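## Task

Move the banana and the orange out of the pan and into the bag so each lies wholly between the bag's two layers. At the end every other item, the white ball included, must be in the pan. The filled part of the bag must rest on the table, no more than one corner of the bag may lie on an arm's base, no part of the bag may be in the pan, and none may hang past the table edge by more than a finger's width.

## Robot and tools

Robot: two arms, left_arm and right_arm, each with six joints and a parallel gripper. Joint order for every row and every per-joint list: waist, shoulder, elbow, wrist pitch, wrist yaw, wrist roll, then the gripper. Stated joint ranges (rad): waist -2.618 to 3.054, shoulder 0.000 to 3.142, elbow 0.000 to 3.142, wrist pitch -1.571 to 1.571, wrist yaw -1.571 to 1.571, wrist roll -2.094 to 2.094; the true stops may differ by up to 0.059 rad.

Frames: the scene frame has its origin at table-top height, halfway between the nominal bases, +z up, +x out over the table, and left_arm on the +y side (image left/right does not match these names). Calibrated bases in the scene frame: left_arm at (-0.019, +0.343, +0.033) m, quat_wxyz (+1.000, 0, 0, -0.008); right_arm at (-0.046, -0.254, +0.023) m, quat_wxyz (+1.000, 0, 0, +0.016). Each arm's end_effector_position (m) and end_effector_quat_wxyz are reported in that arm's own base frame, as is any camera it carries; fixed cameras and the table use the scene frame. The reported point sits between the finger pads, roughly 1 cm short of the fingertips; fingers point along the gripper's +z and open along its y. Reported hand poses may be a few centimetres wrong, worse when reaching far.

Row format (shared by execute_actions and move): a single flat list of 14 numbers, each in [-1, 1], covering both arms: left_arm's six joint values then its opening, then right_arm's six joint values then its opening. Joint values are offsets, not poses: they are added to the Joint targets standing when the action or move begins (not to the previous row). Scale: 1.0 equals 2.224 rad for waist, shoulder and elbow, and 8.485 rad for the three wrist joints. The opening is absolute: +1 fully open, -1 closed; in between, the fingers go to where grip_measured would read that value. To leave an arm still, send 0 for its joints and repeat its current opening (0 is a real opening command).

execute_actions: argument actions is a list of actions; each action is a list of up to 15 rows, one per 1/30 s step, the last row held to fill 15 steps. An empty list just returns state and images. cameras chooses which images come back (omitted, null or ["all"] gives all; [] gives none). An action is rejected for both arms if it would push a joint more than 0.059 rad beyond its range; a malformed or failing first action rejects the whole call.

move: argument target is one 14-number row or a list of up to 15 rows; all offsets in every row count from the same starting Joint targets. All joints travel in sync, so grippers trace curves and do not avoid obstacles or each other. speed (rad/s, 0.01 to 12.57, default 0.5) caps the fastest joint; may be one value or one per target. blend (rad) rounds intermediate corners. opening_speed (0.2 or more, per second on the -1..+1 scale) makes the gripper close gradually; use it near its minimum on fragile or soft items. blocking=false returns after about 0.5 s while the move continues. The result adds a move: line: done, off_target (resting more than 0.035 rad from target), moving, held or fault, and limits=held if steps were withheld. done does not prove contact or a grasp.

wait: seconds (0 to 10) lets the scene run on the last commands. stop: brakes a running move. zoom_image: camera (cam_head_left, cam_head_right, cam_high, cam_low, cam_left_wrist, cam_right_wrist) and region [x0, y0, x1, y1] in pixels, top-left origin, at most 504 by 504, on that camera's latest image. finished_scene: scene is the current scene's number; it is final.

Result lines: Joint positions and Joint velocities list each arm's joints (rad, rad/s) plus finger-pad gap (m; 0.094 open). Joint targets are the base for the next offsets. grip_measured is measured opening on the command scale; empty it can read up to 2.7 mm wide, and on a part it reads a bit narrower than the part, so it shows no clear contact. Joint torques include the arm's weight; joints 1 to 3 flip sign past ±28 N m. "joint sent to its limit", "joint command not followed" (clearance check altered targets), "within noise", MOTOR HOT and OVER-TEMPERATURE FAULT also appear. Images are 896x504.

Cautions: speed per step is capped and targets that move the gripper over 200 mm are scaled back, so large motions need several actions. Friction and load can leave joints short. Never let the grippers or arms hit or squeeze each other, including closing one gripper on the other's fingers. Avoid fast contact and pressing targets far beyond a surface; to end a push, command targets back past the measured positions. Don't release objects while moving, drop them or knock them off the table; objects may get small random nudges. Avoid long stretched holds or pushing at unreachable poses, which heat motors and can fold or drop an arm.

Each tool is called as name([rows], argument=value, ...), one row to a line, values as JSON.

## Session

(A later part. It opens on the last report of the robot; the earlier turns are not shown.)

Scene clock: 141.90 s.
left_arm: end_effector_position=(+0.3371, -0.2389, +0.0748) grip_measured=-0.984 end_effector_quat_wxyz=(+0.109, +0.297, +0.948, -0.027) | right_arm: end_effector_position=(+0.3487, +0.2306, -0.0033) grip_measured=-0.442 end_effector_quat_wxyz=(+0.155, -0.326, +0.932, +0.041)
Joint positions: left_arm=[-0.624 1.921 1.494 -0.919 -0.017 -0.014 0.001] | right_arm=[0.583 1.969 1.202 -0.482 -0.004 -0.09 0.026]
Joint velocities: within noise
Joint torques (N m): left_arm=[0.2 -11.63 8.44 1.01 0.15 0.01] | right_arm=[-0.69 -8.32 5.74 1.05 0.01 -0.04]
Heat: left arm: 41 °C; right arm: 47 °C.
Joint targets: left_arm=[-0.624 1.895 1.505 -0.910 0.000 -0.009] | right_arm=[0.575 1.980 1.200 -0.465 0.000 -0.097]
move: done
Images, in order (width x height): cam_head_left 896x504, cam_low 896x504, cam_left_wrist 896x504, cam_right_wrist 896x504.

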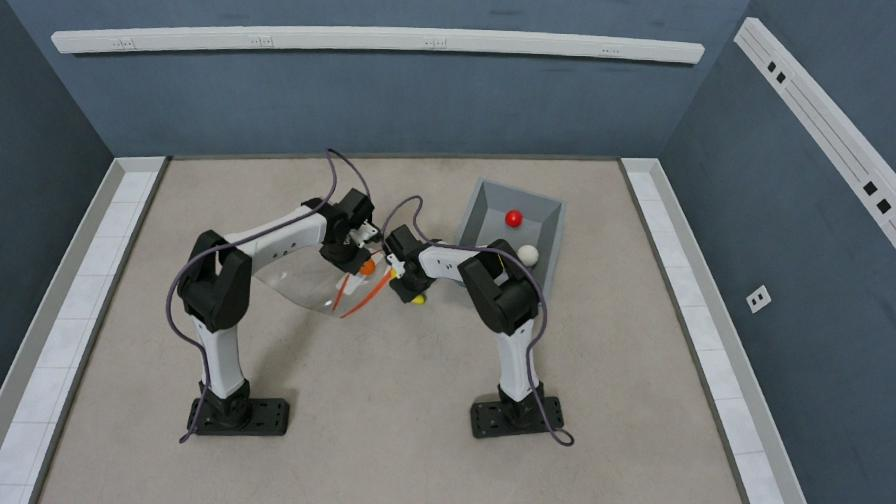

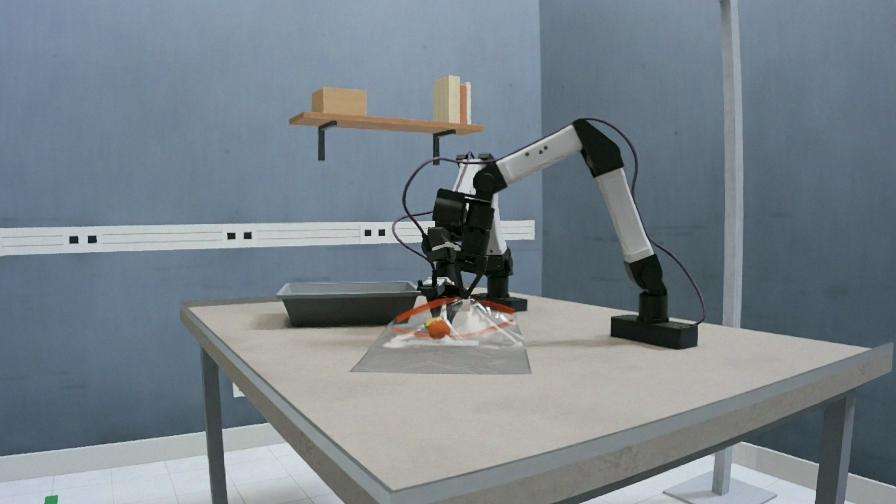

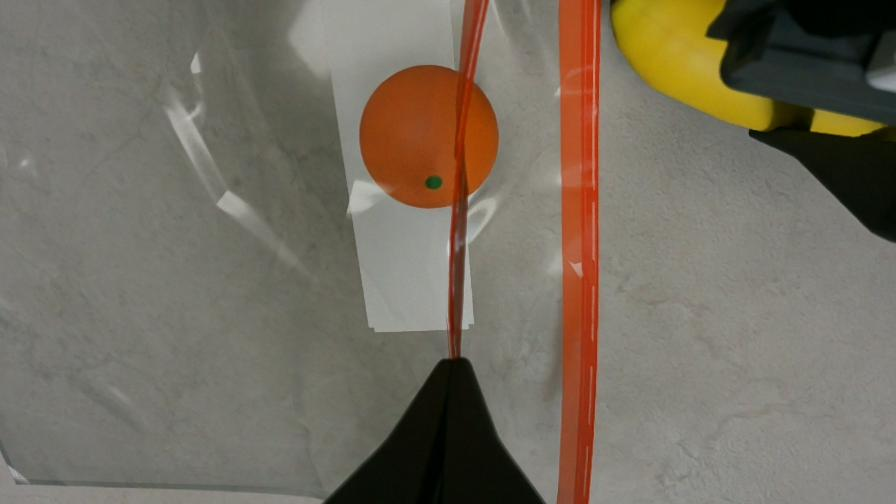

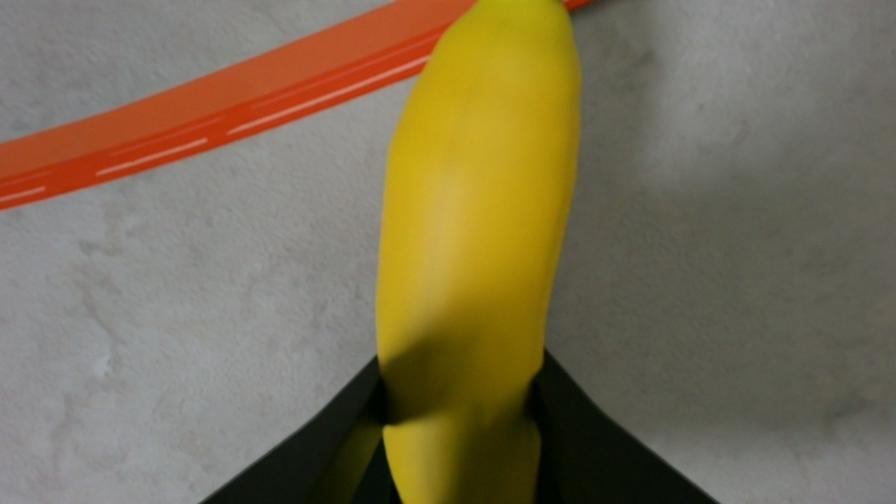

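move([
  [0,0,0,0,0,0,-1.0, 0,0,0,0,0,0,0.1],
  [0,0,0,0,0,0,-1.0, 0,-0.0472,0.0631,-0.03,0,0,0.1],
  [0,0,0,0,0,0,-1.0, -0.01,-0.0571,0.1857,-0.0681,0,0,0.1],
], speed=[0.2,0.2,0.3], opening_speed=0.3)

Scene clock: 147.63 s.
left_arm: end_effector_position=(+0.3370, -0.2390, +0.0748) grip_measured=-0.984 end_effector_quat_wxyz=(+0.109, +0.297, +0.948, -0.027) | right_arm: end_effector_position=(+0.3473, +0.2186, +0.1075) grip_measured=+0.099 end_effector_quat_wxyz=(+0.109, -0.317, +0.942, +0.028)
Joint positions: left_arm=[-0.624 1.921 1.494 -0.919 -0.016 -0.014 0.001] | right_arm=[0.56 1.894 1.588 -1.04 -0.004 -0.09 0.052]
Joint velocities: within noise
Joint torques (N m): left_arm=[0.18 -11.62 8.4 1.02 0.15 0] | right_arm=[-0.69 -12.79 8.9 0.67 0.01 -0.03]
Heat: left arm: 43 °C; right arm: 47 °C.
Joint targets: left_arm=[-0.624 1.895 1.505 -0.910 0.000 -0.009] | right_arm=[0.553 1.853 1.613 -1.043 0.000 -0.097]
move: off_target (right_arm); right_arm: the shoulder is farthest, 0.041 rad from its target

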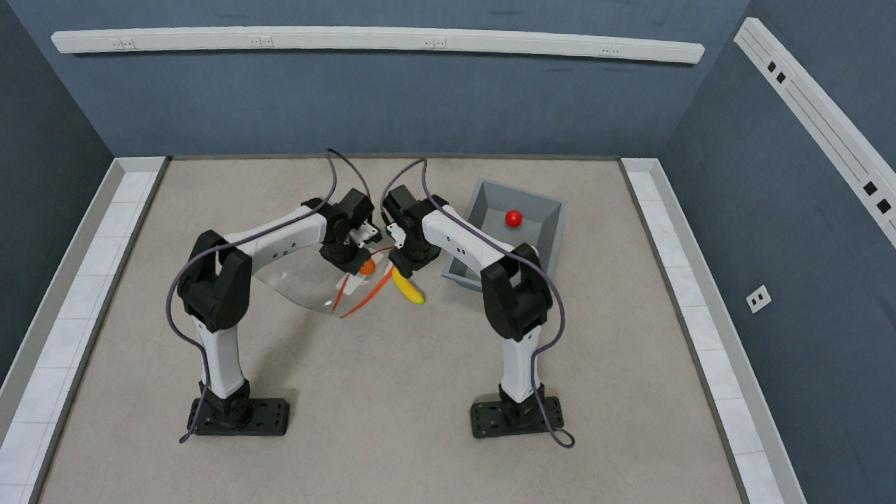

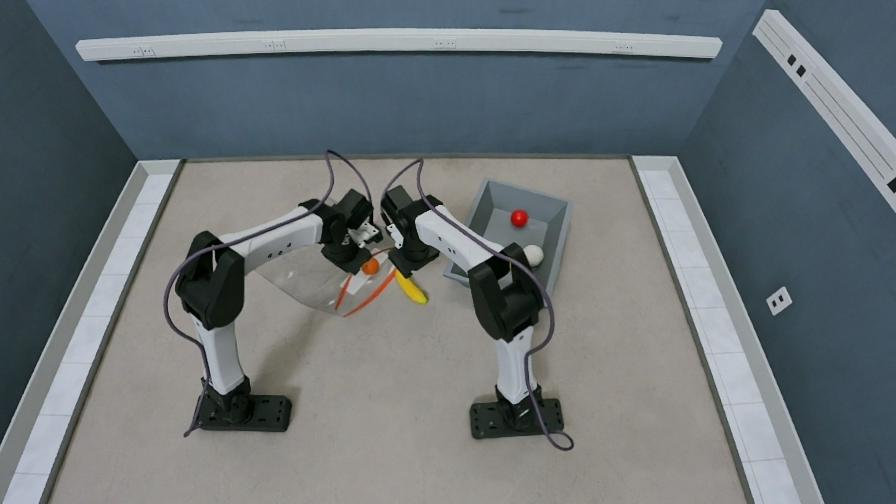

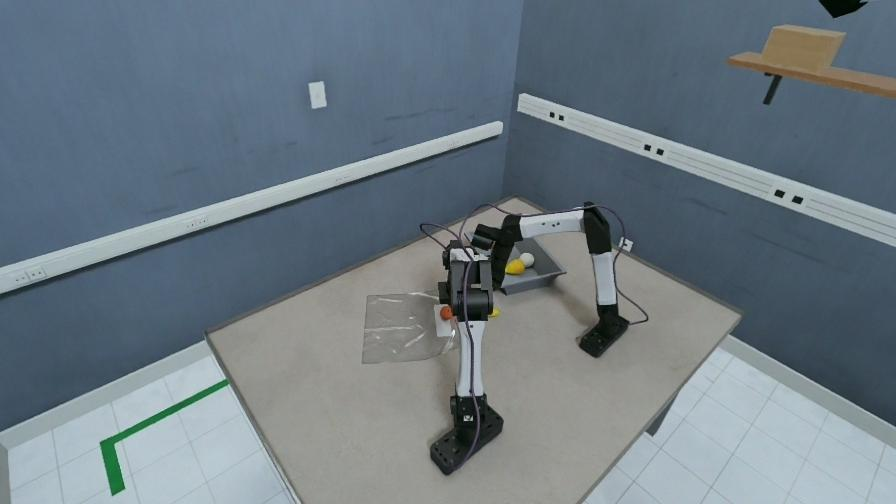

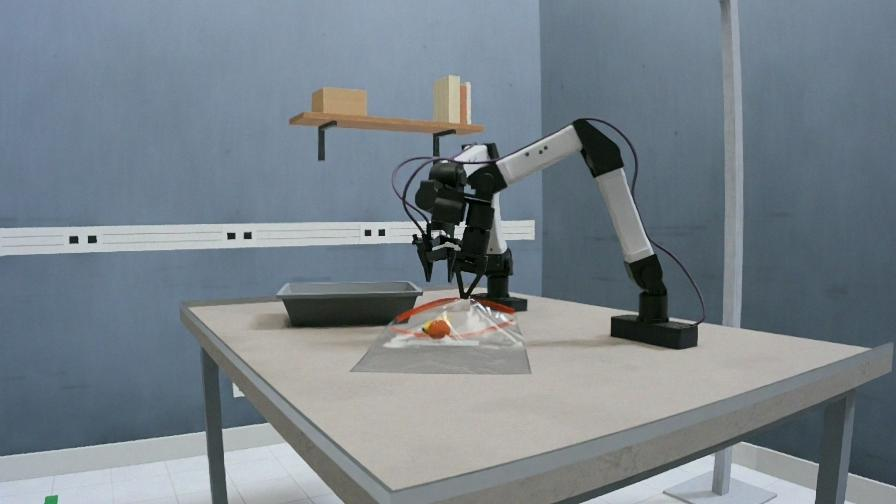

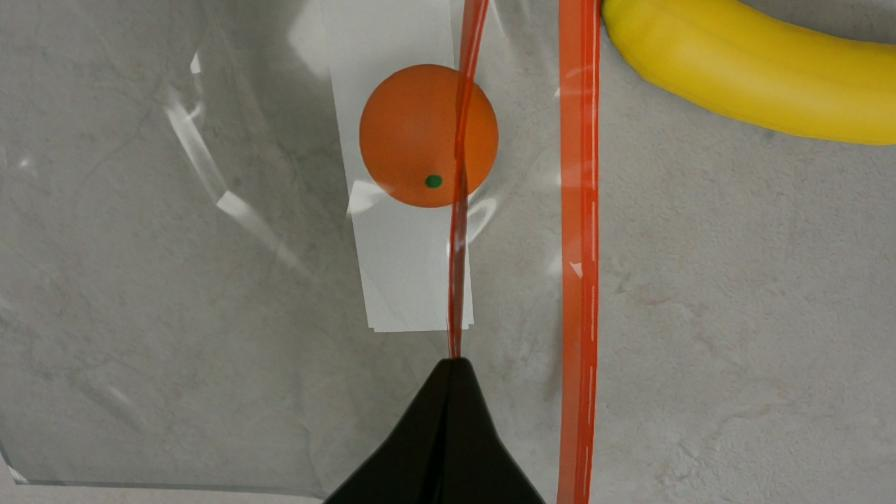

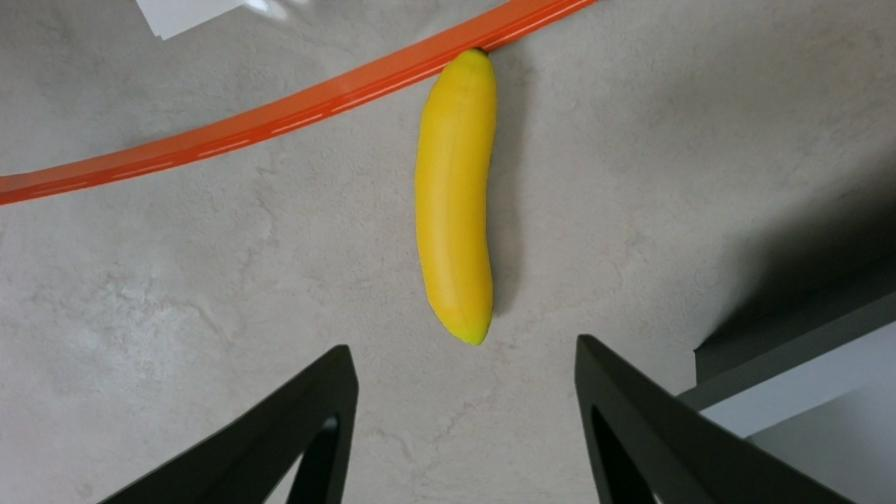

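move(target=[0,0,0,0,0,0,-1.0, -0.0468,-0.143,-0.4285,0.1406,-0.0262,-0.0121,0.25], speed=0.6, opening_speed=0.4, cameras=["cam_left_wrist","cam_right_wrist","cam_high","cam_head_left"])

Scene clock: 151.63 s.
left_arm: end_effector_position=(+0.3370, -0.2390, +0.0748) grip_measured=-0.984 end_effector_quat_wxyz=(+0.109, +0.297, +0.948, -0.027) | right_arm: end_effector_position=(+0.3343, +0.2042, +0.0515) grip_measured=+0.249 end_effector_quat_wxyz=(+0.368, -0.330, +0.857, +0.147)
Joint positions: left_arm=[-0.624 1.921 1.494 -0.919 -0.016 -0.014 0.001] | right_arm=[0.456 1.569 0.661 0.13 -0.211 -0.191 0.059]
Joint velocities: within noise
Joint torques (N m): left_arm=[0.16 -11.6 8.42 1.02 0.15 0] | right_arm=[-0.66 -9.01 5.97 1.76 -0.23 -0.05]
Heat: left arm: 44 °C; right arm: 47 °C.
Joint targets: left_arm=[-0.624 1.895 1.505 -0.910 0.000 -0.009] | right_arm=[0.449 1.535 0.660 0.150 -0.222 -0.199]
move: done
Images, in order (width x height): cam_head_left 896x504, cam_high 896x504, cam_left_wrist 896x504, cam_right_wrist 896x504.

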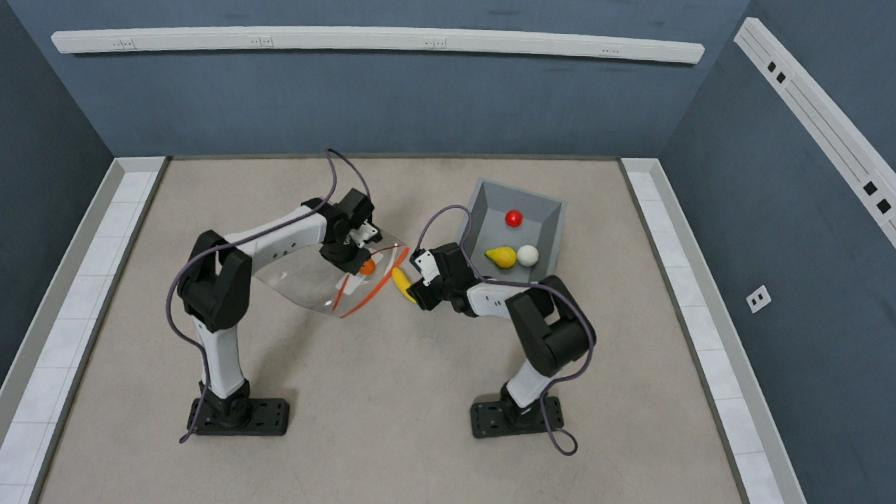

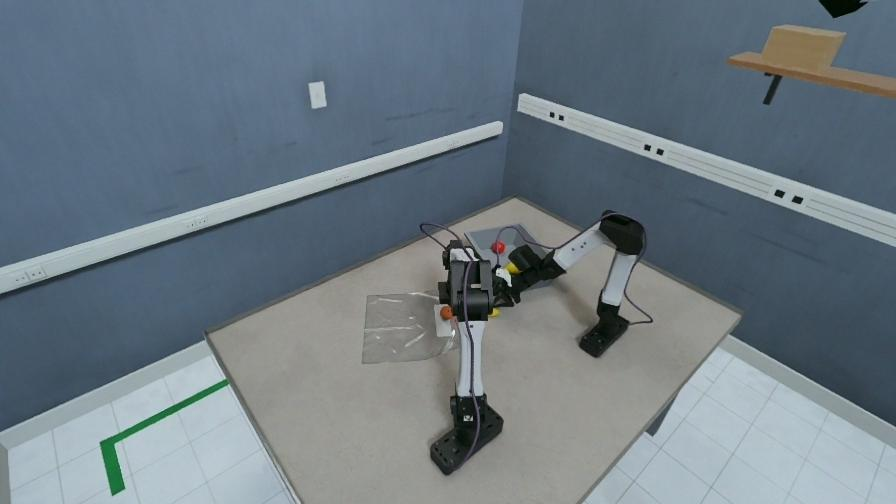

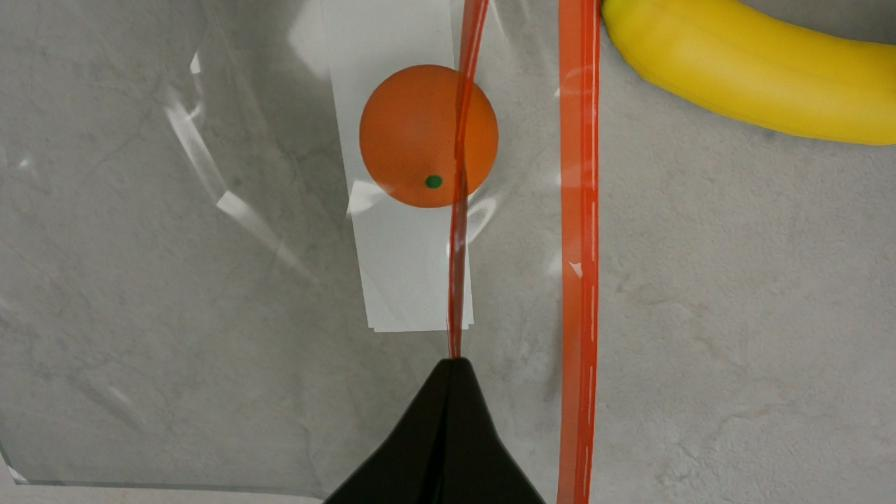

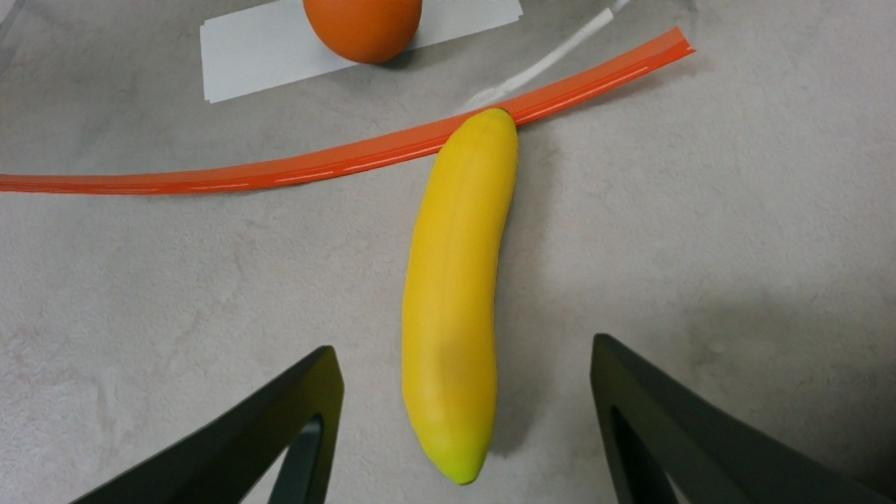

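move([
  [0,0,0,0,0,0,-1.0, 0.0045,0.1169,-0.0468,0.0397,0,0,0.25],
  [0,0,0,0,0,0,-1.0, 0.0045,0.1169,-0.0468,0.0397,0,0,-0.45],
], speed=0.2, opening_speed=0.25, cameras=["cam_left_wrist","cam_right_wrist"])

Scene clock: 157.33 s.
left_arm: end_effector_position=(+0.3370, -0.2390, +0.0748) grip_measured=-0.984 end_effector_quat_wxyz=(+0.109, +0.297, +0.948, -0.027) | right_arm: end_effector_position=(+0.3353, +0.2051, -0.0046) grip_measured=-0.447 end_effector_quat_wxyz=(+0.377, -0.332, +0.852, +0.149)
Joint positions: left_arm=[-0.624 1.921 1.494 -0.919 -0.016 -0.014 0.001] | right_arm=[0.456 1.784 0.559 0.467 -0.214 -0.194 0.026]
Joint velocities: within noise
Joint torques (N m): left_arm=[0.21 -11.6 8.42 1.03 0.15 -0.01] | right_arm=[0.34 -5.65 4.45 1.79 -0.18 -0.02]
Heat: left arm: 46 °C; right arm: 46 °C.
Joint targets: left_arm=[-0.624 1.895 1.505 -0.910 0.000 -0.009] | right_arm=[0.459 1.795 0.556 0.487 -0.222 -0.200]
move: done
Images, in order (width x height): cam_left_wrist 896x504, cam_right_wrist 896x504.

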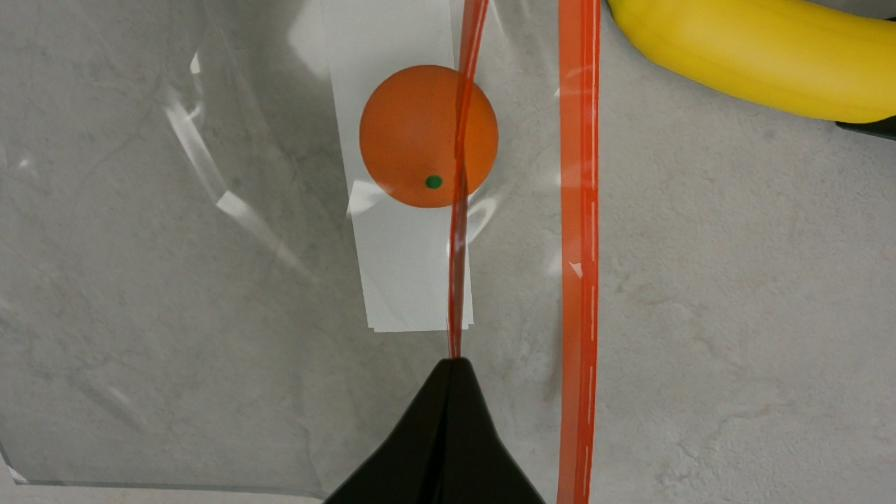

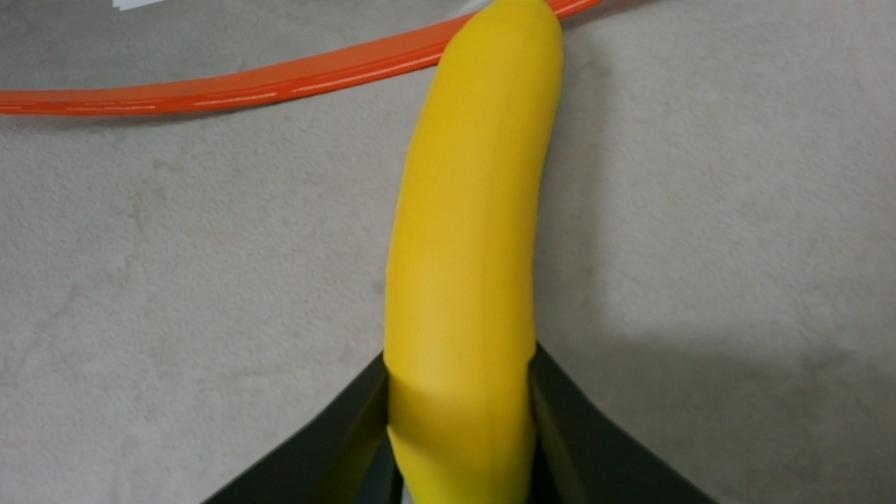

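move([
  [0,0,0,0,0,0,-1.0, 0,-0.0562,0.0184,-0.0161,0,0,-0.45],
  [0,0,0,0,0,0,-1.0, 0.0305,0.088,0.1574,-0.009,0.0027,0.005,-0.45],
], speed=[0.2,0.3], blend=[0.03,0], cameras=["cam_left_wrist","cam_right_wrist","cam_low","cam_head_left"])

zoom_image(camera="cam_low", region=[340, 220, 560, 380])

Scene clock: 160.47 s.
left_arm: end_effector_position=(+0.3370, -0.2390, +0.0748) grip_measured=-0.984 end_effector_quat_wxyz=(+0.109, +0.297, +0.948, -0.027) | right_arm: end_effector_position=(+0.3929, +0.2661, +0.0068) grip_measured=-0.450 end_effector_quat_wxyz=(+0.391, -0.345, +0.837, +0.166)
Joint positions: left_arm=[-0.624 1.921 1.494 -0.919 -0.016 -0.014 0.001] | right_arm=[0.52 1.979 0.881 0.387 -0.208 -0.165 0.026]
Joint velocities: within noise
Joint torques (N m): left_arm=[0.24 -11.58 8.43 1.01 0.14 0] | right_arm=[0.53 -7.92 7.76 1.91 0.01 0.1]
Heat: left arm: 46 °C; right arm: 45 °C.
Joint targets: left_arm=[-0.624 1.895 1.505 -0.910 0.000 -0.009] | right_arm=[0.527 1.990 0.905 0.410 -0.199 -0.157]
move: done
Images, in order (width x height): cam_head_left 896x504, cam_low 896x504, cam_left_wrist 896x504, cam_right_wrist 896x504.

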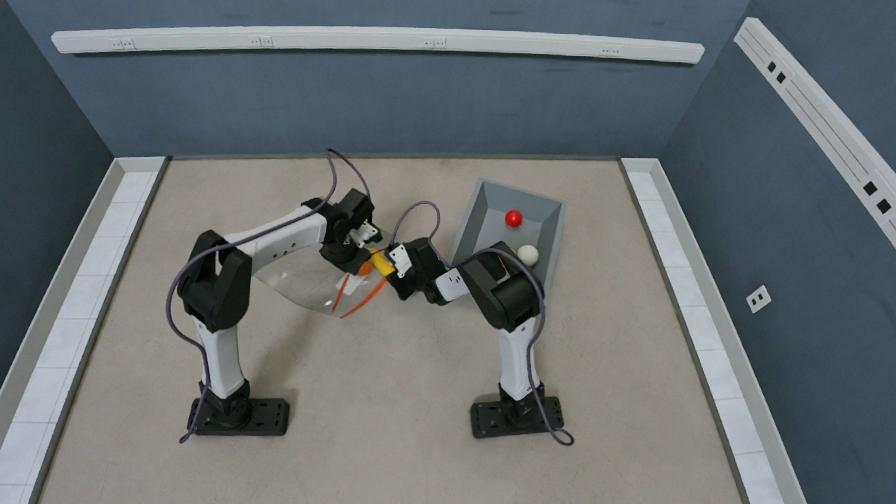

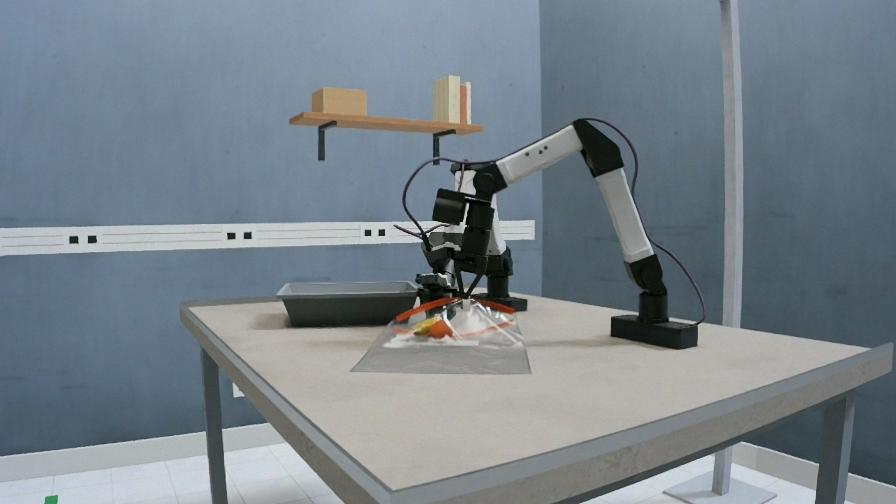

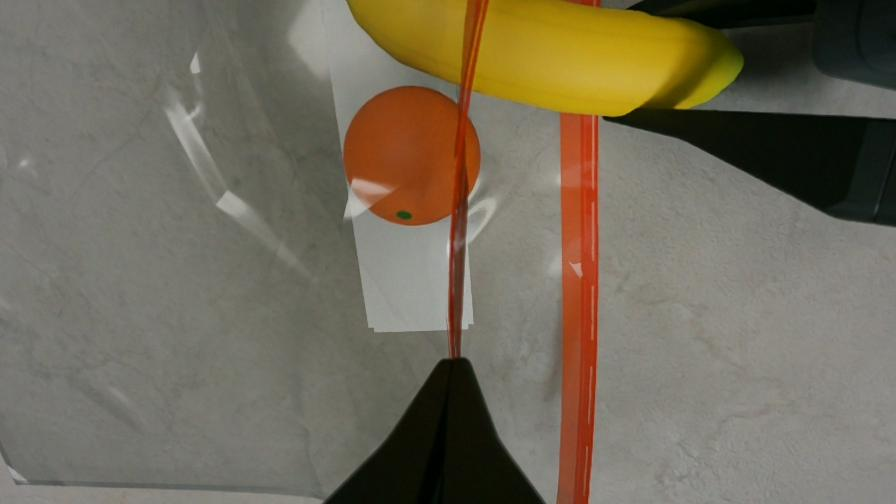

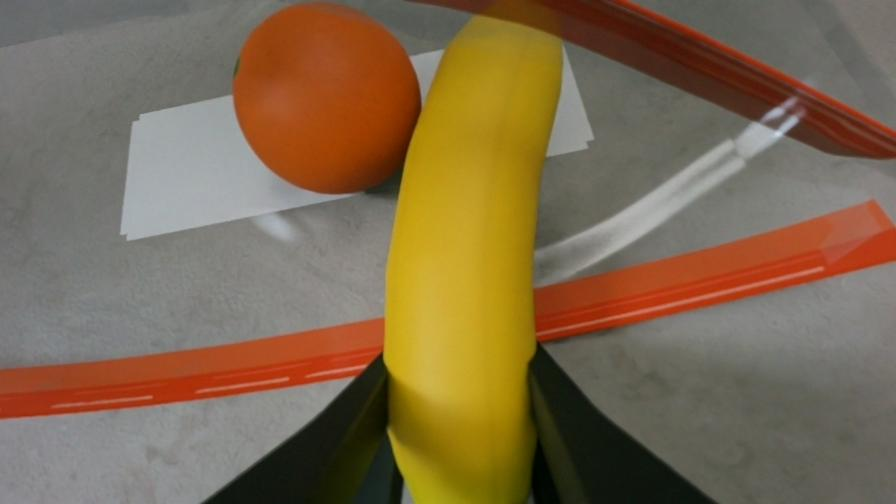

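Scaled by 2.291 from the camera's 896x504 image, which has a finer 1280x720 frame.

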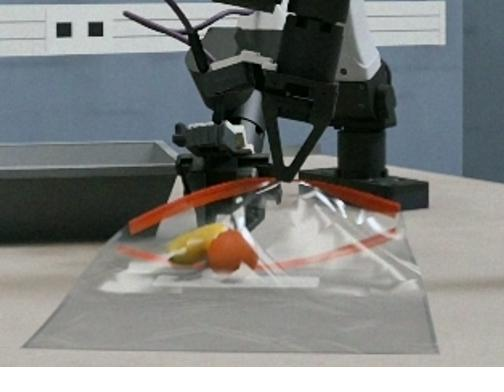

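move(target=[0,0,0,0,0,0,-1.0, 0.0155,0.0755,0.0944,0.0035,0.0016,0.0032,-0.45], speed=0.25, cameras=["cam_left_wrist","cam_right_wrist","cam_low","cam_head_left"])

zoom_image(camera="cam_low", region=[340, 220, 560, 380])

Scene clock: 161.93 s.
left_arm: end_effector_position=(+0.3370, -0.2390, +0.0748) grip_measured=-0.984 end_effector_quat_wxyz=(+0.109, +0.297, +0.948, -0.027) | right_arm: end_effector_position=(+0.4290, +0.3027, +0.0047) grip_measured=-0.446 end_effector_quat_wxyz=(+0.412, -0.344, +0.825, +0.175)
Joint positions: left_arm=[-0.624 1.921 1.494 -0.919 -0.016 -0.014 0.001] | right_arm=[0.55 2.129 1.069 0.403 -0.197 -0.143 0.026]
Joint velocities: left_arm=[within noise] | right_arm=[-0.012 0.012 -0.002 -0.051 0.007 -0.007 0.008]
Joint torques (N m): left_arm=[0.2 -11.62 8.43 1.03 0.14 0] | right_arm=[0.02 -10.5 5.45 1.76 -0.1 0.04]
Heat: left arm: 46 °C; right arm: 45 °C.
Joint targets: left_arm=[-0.624 1.895 1.505 -0.910 0.000 -0.009] | right_arm=[0.550 2.127 1.067 0.410 -0.198 -0.143]
move: held (right_arm; a check stopped the path); limits=held; right_arm: the elbow is farthest, 0.046 rad from its target
joint command not followed: on one or more control steps a check withheld the commanded joint targets of the right arm, and it was not sent them on those steps.
cause: the commanded joint targets, or the way to them, would bring a part of the robot too close to another arm (this arm's wrist (the part past the wrist pitch) and the left arm's wrist camera, along the way the arms are being sent, or toward where that arm still pushes).
Images, in order (width x height): cam_head_left 896x504, cam_low 896x504, cam_left_wrist 896x504, cam_right_wrist 896x504.

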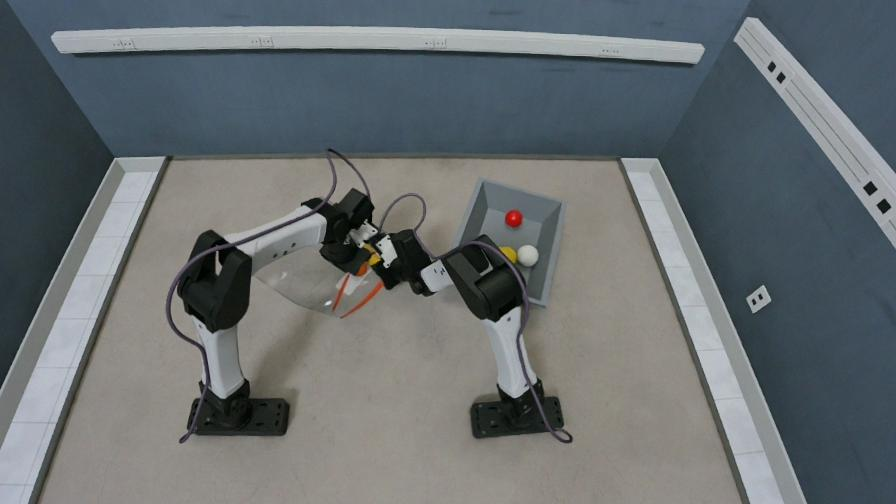

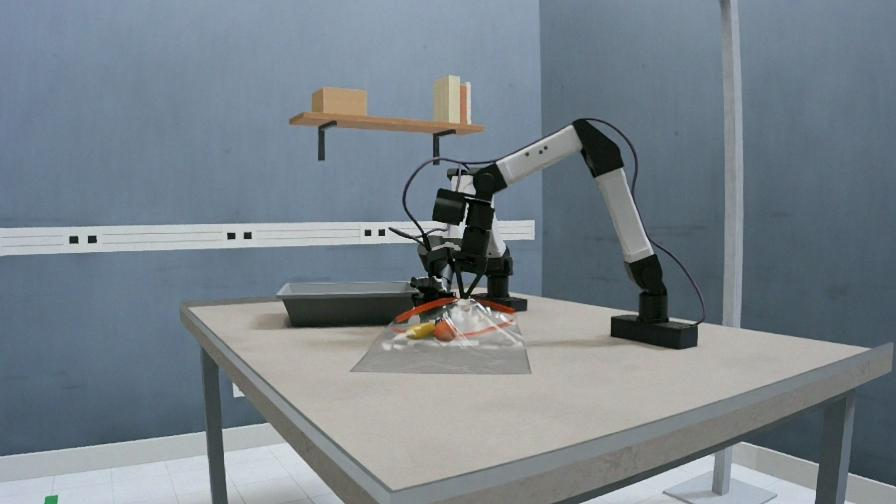

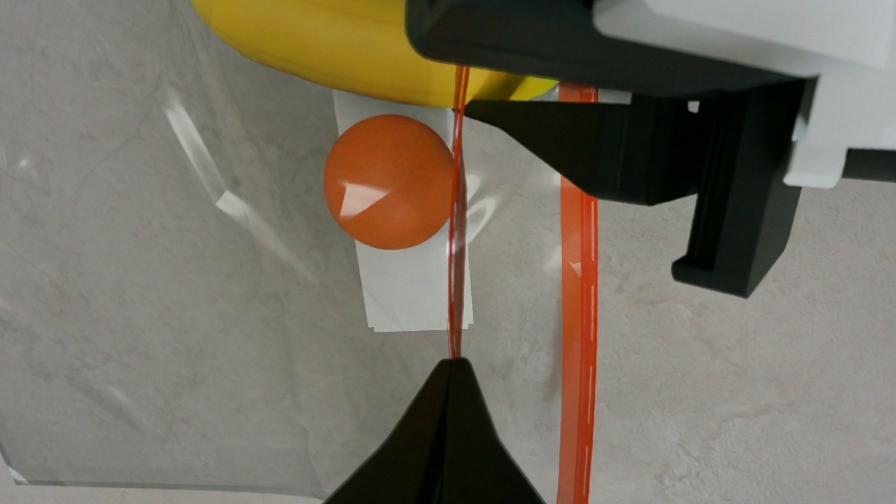

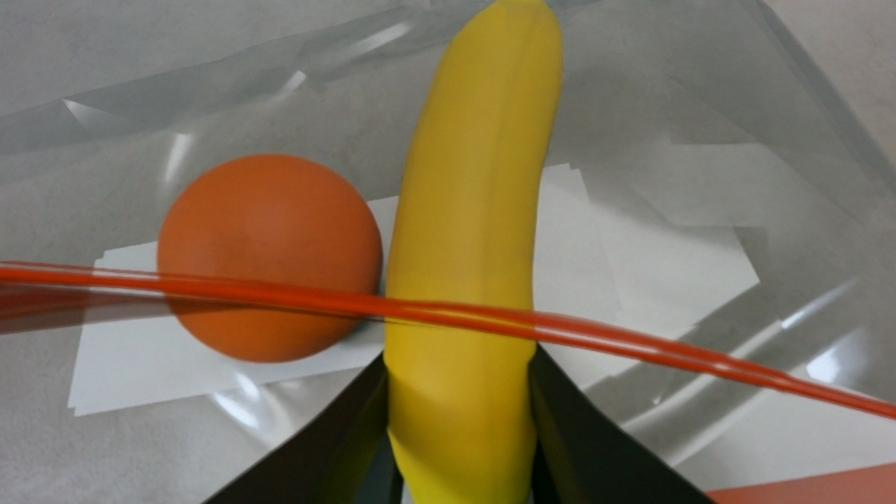

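Scaled by 2.291 from the camera's 896x504 image, which has a finer 1280x720 frame.

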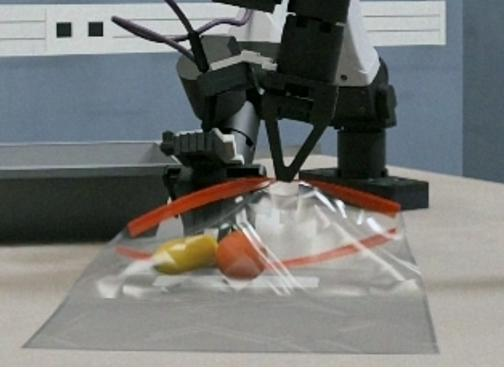

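move([
  [0,0,0,0,0,0,-1.0, 0,0.011,0,0,0,0,-0.45],
  [0,0,0,0,0,0,-1.0, 0,0.011,0,0,0,0,0.05],
], speed=0.15, opening_speed=0.3, cameras=["cam_left_wrist","cam_right_wrist","cam_low"])

Scene clock: 164.87 s.
left_arm: end_effector_position=(+0.3370, -0.2390, +0.0748) grip_measured=-0.984 end_effector_quat_wxyz=(+0.109, +0.297, +0.948, -0.027) | right_arm: end_effector_position=(+0.4277, +0.3019, -0.0007) grip_measured=+0.049 end_effector_quat_wxyz=(+0.407, -0.345, +0.828, +0.174)
Joint positions: left_arm=[-0.624 1.921 1.494 -0.919 -0.016 -0.014 0.001] | right_arm=[0.55 2.139 1.069 0.401 -0.197 -0.143 0.049]
Joint velocities: within noise
Joint torques (N m): left_arm=[0.18 -11.62 8.47 1.01 0.14 0] | right_arm=[0.01 -9.22 5.42 1.78 -0.09 0.04]
Heat: left arm: 47 °C; right arm: 45 °C.
Joint targets: left_arm=[-0.624 1.895 1.505 -0.910 -0.001 -0.009] | right_arm=[0.550 2.151 1.067 0.410 -0.198 -0.143]
move: done
Images, in order (width x height): cam_low 896x504, cam_left_wrist 896x504, cam_right_wrist 896x504.

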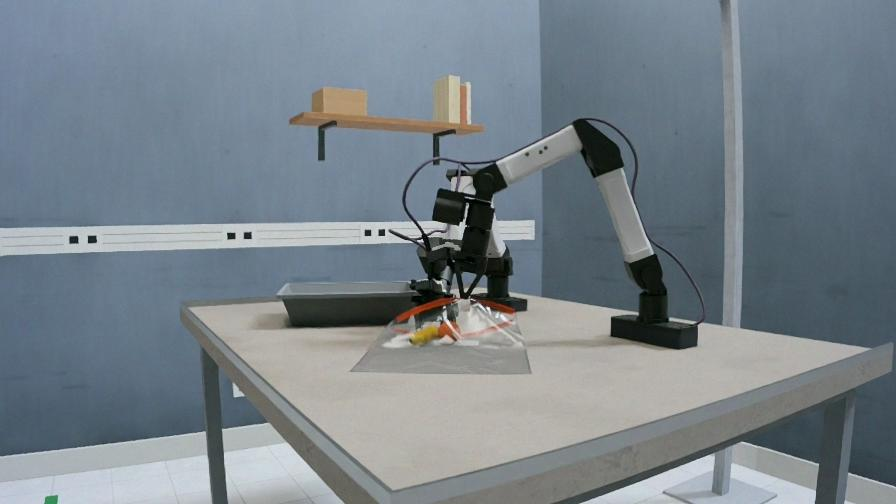

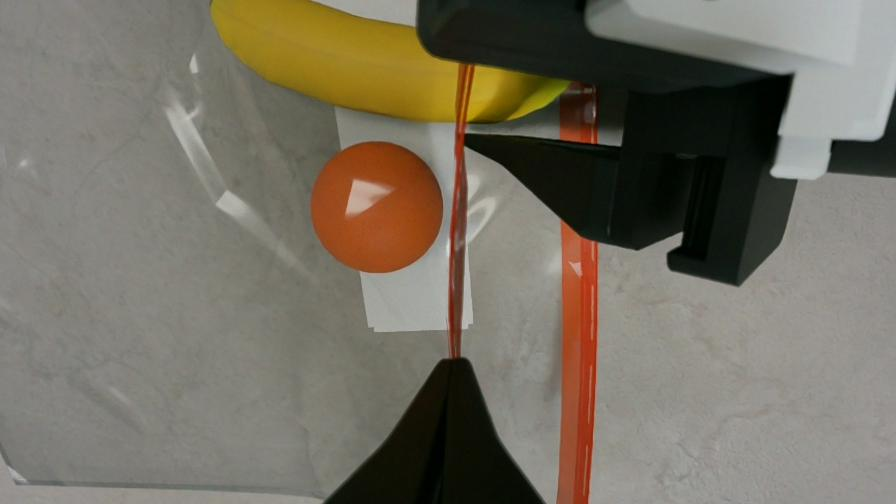

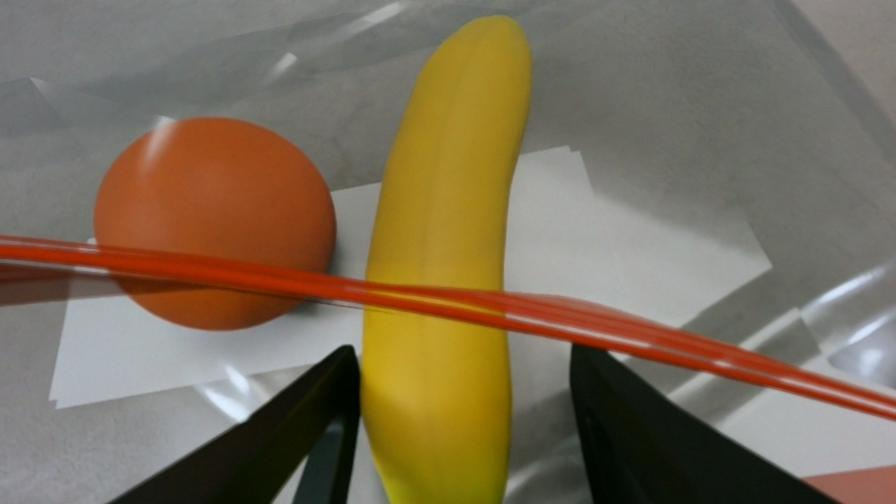

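move([
  [0,0,0,0,0,0,-1.0, -0.0113,-0.0836,-0.0728,0,0,-0.0016,0.05],
  [0,0,0,0,0,0,-1.0, -0.019,-0.126,-0.111,0,0,-0.002,0.05],
], speed=[0.25,0.3], blend=[0.03,0], cameras=["cam_left_wrist","cam_right_wrist","cam_low"])

Scene clock: 166.63 s.
left_arm: end_effector_position=(+0.3370, -0.2390, +0.0748) grip_measured=-0.984 end_effector_quat_wxyz=(+0.109, +0.297, +0.948, -0.027) | right_arm: end_effector_position=(+0.3871, +0.2573, +0.0209) grip_measured=+0.049 end_effector_quat_wxyz=(+0.405, -0.334, +0.835, +0.165)
Joint positions: left_arm=[-0.624 1.921 1.494 -0.919 -0.016 -0.014 0.001] | right_arm=[0.514 1.91 0.824 0.405 -0.197 -0.152 0.049]
Joint velocities: within noise
Joint torques (N m): left_arm=[0.23 -11.6 8.43 1.02 0.14 0.01] | right_arm=[-0.58 -11.89 5.12 1.72 -0.1 -0.04]
Heat: left arm: 47 °C; right arm: 45 °C.
Joint targets: left_arm=[-0.624 1.895 1.505 -0.910 -0.001 -0.009] | right_arm=[0.508 1.871 0.820 0.409 -0.198 -0.160]
move: off_target (right_arm); right_arm: the shoulder is farthest, 0.039 rad from its target
Images, in order (width x height): cam_low 896x504, cam_left_wrist 896x504, cam_right_wrist 896x504.

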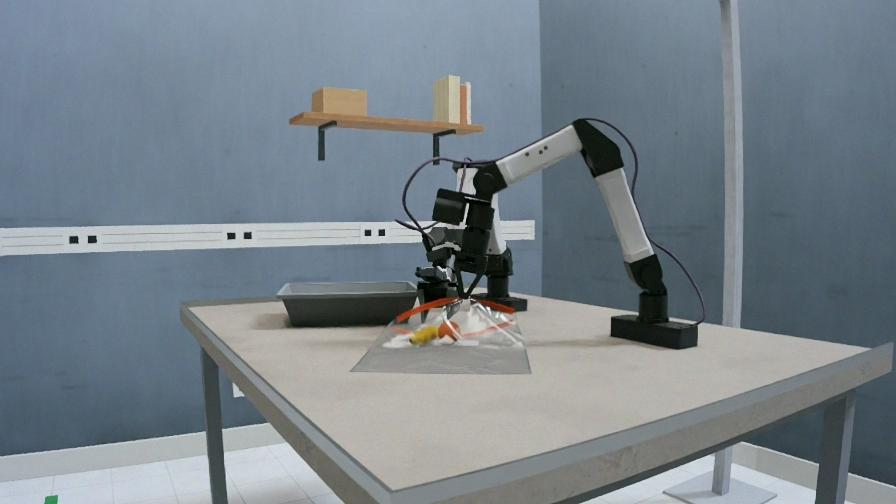

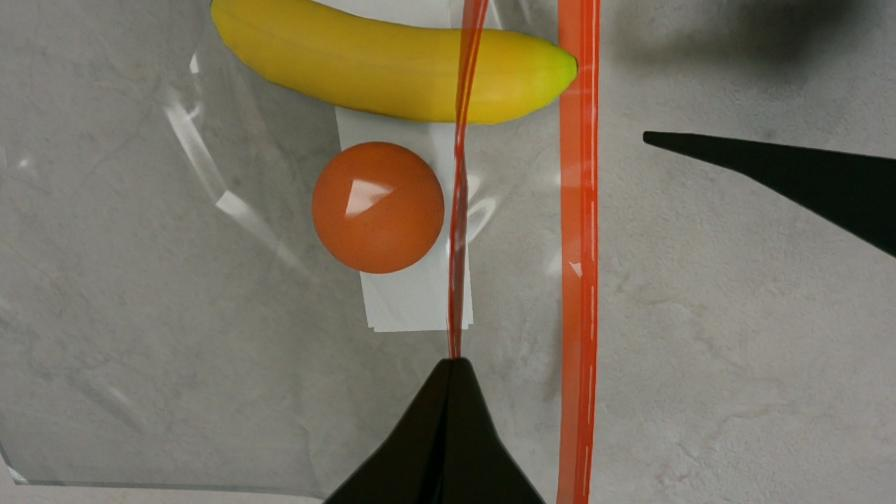

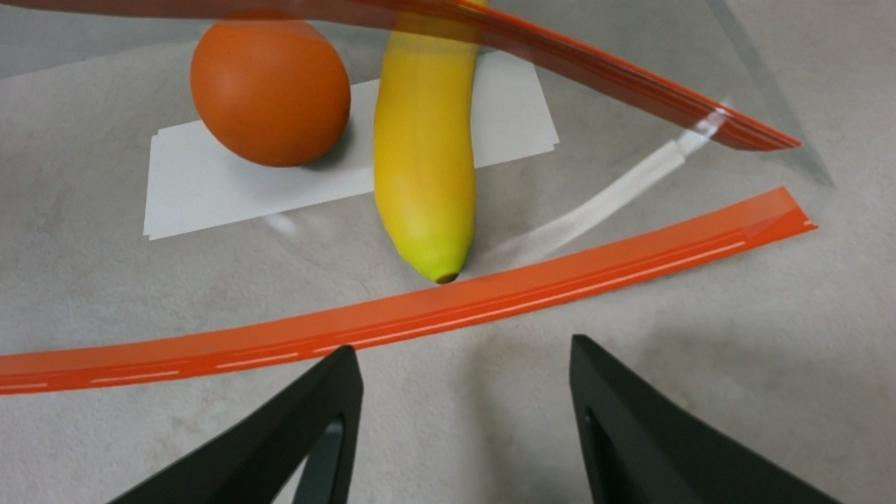

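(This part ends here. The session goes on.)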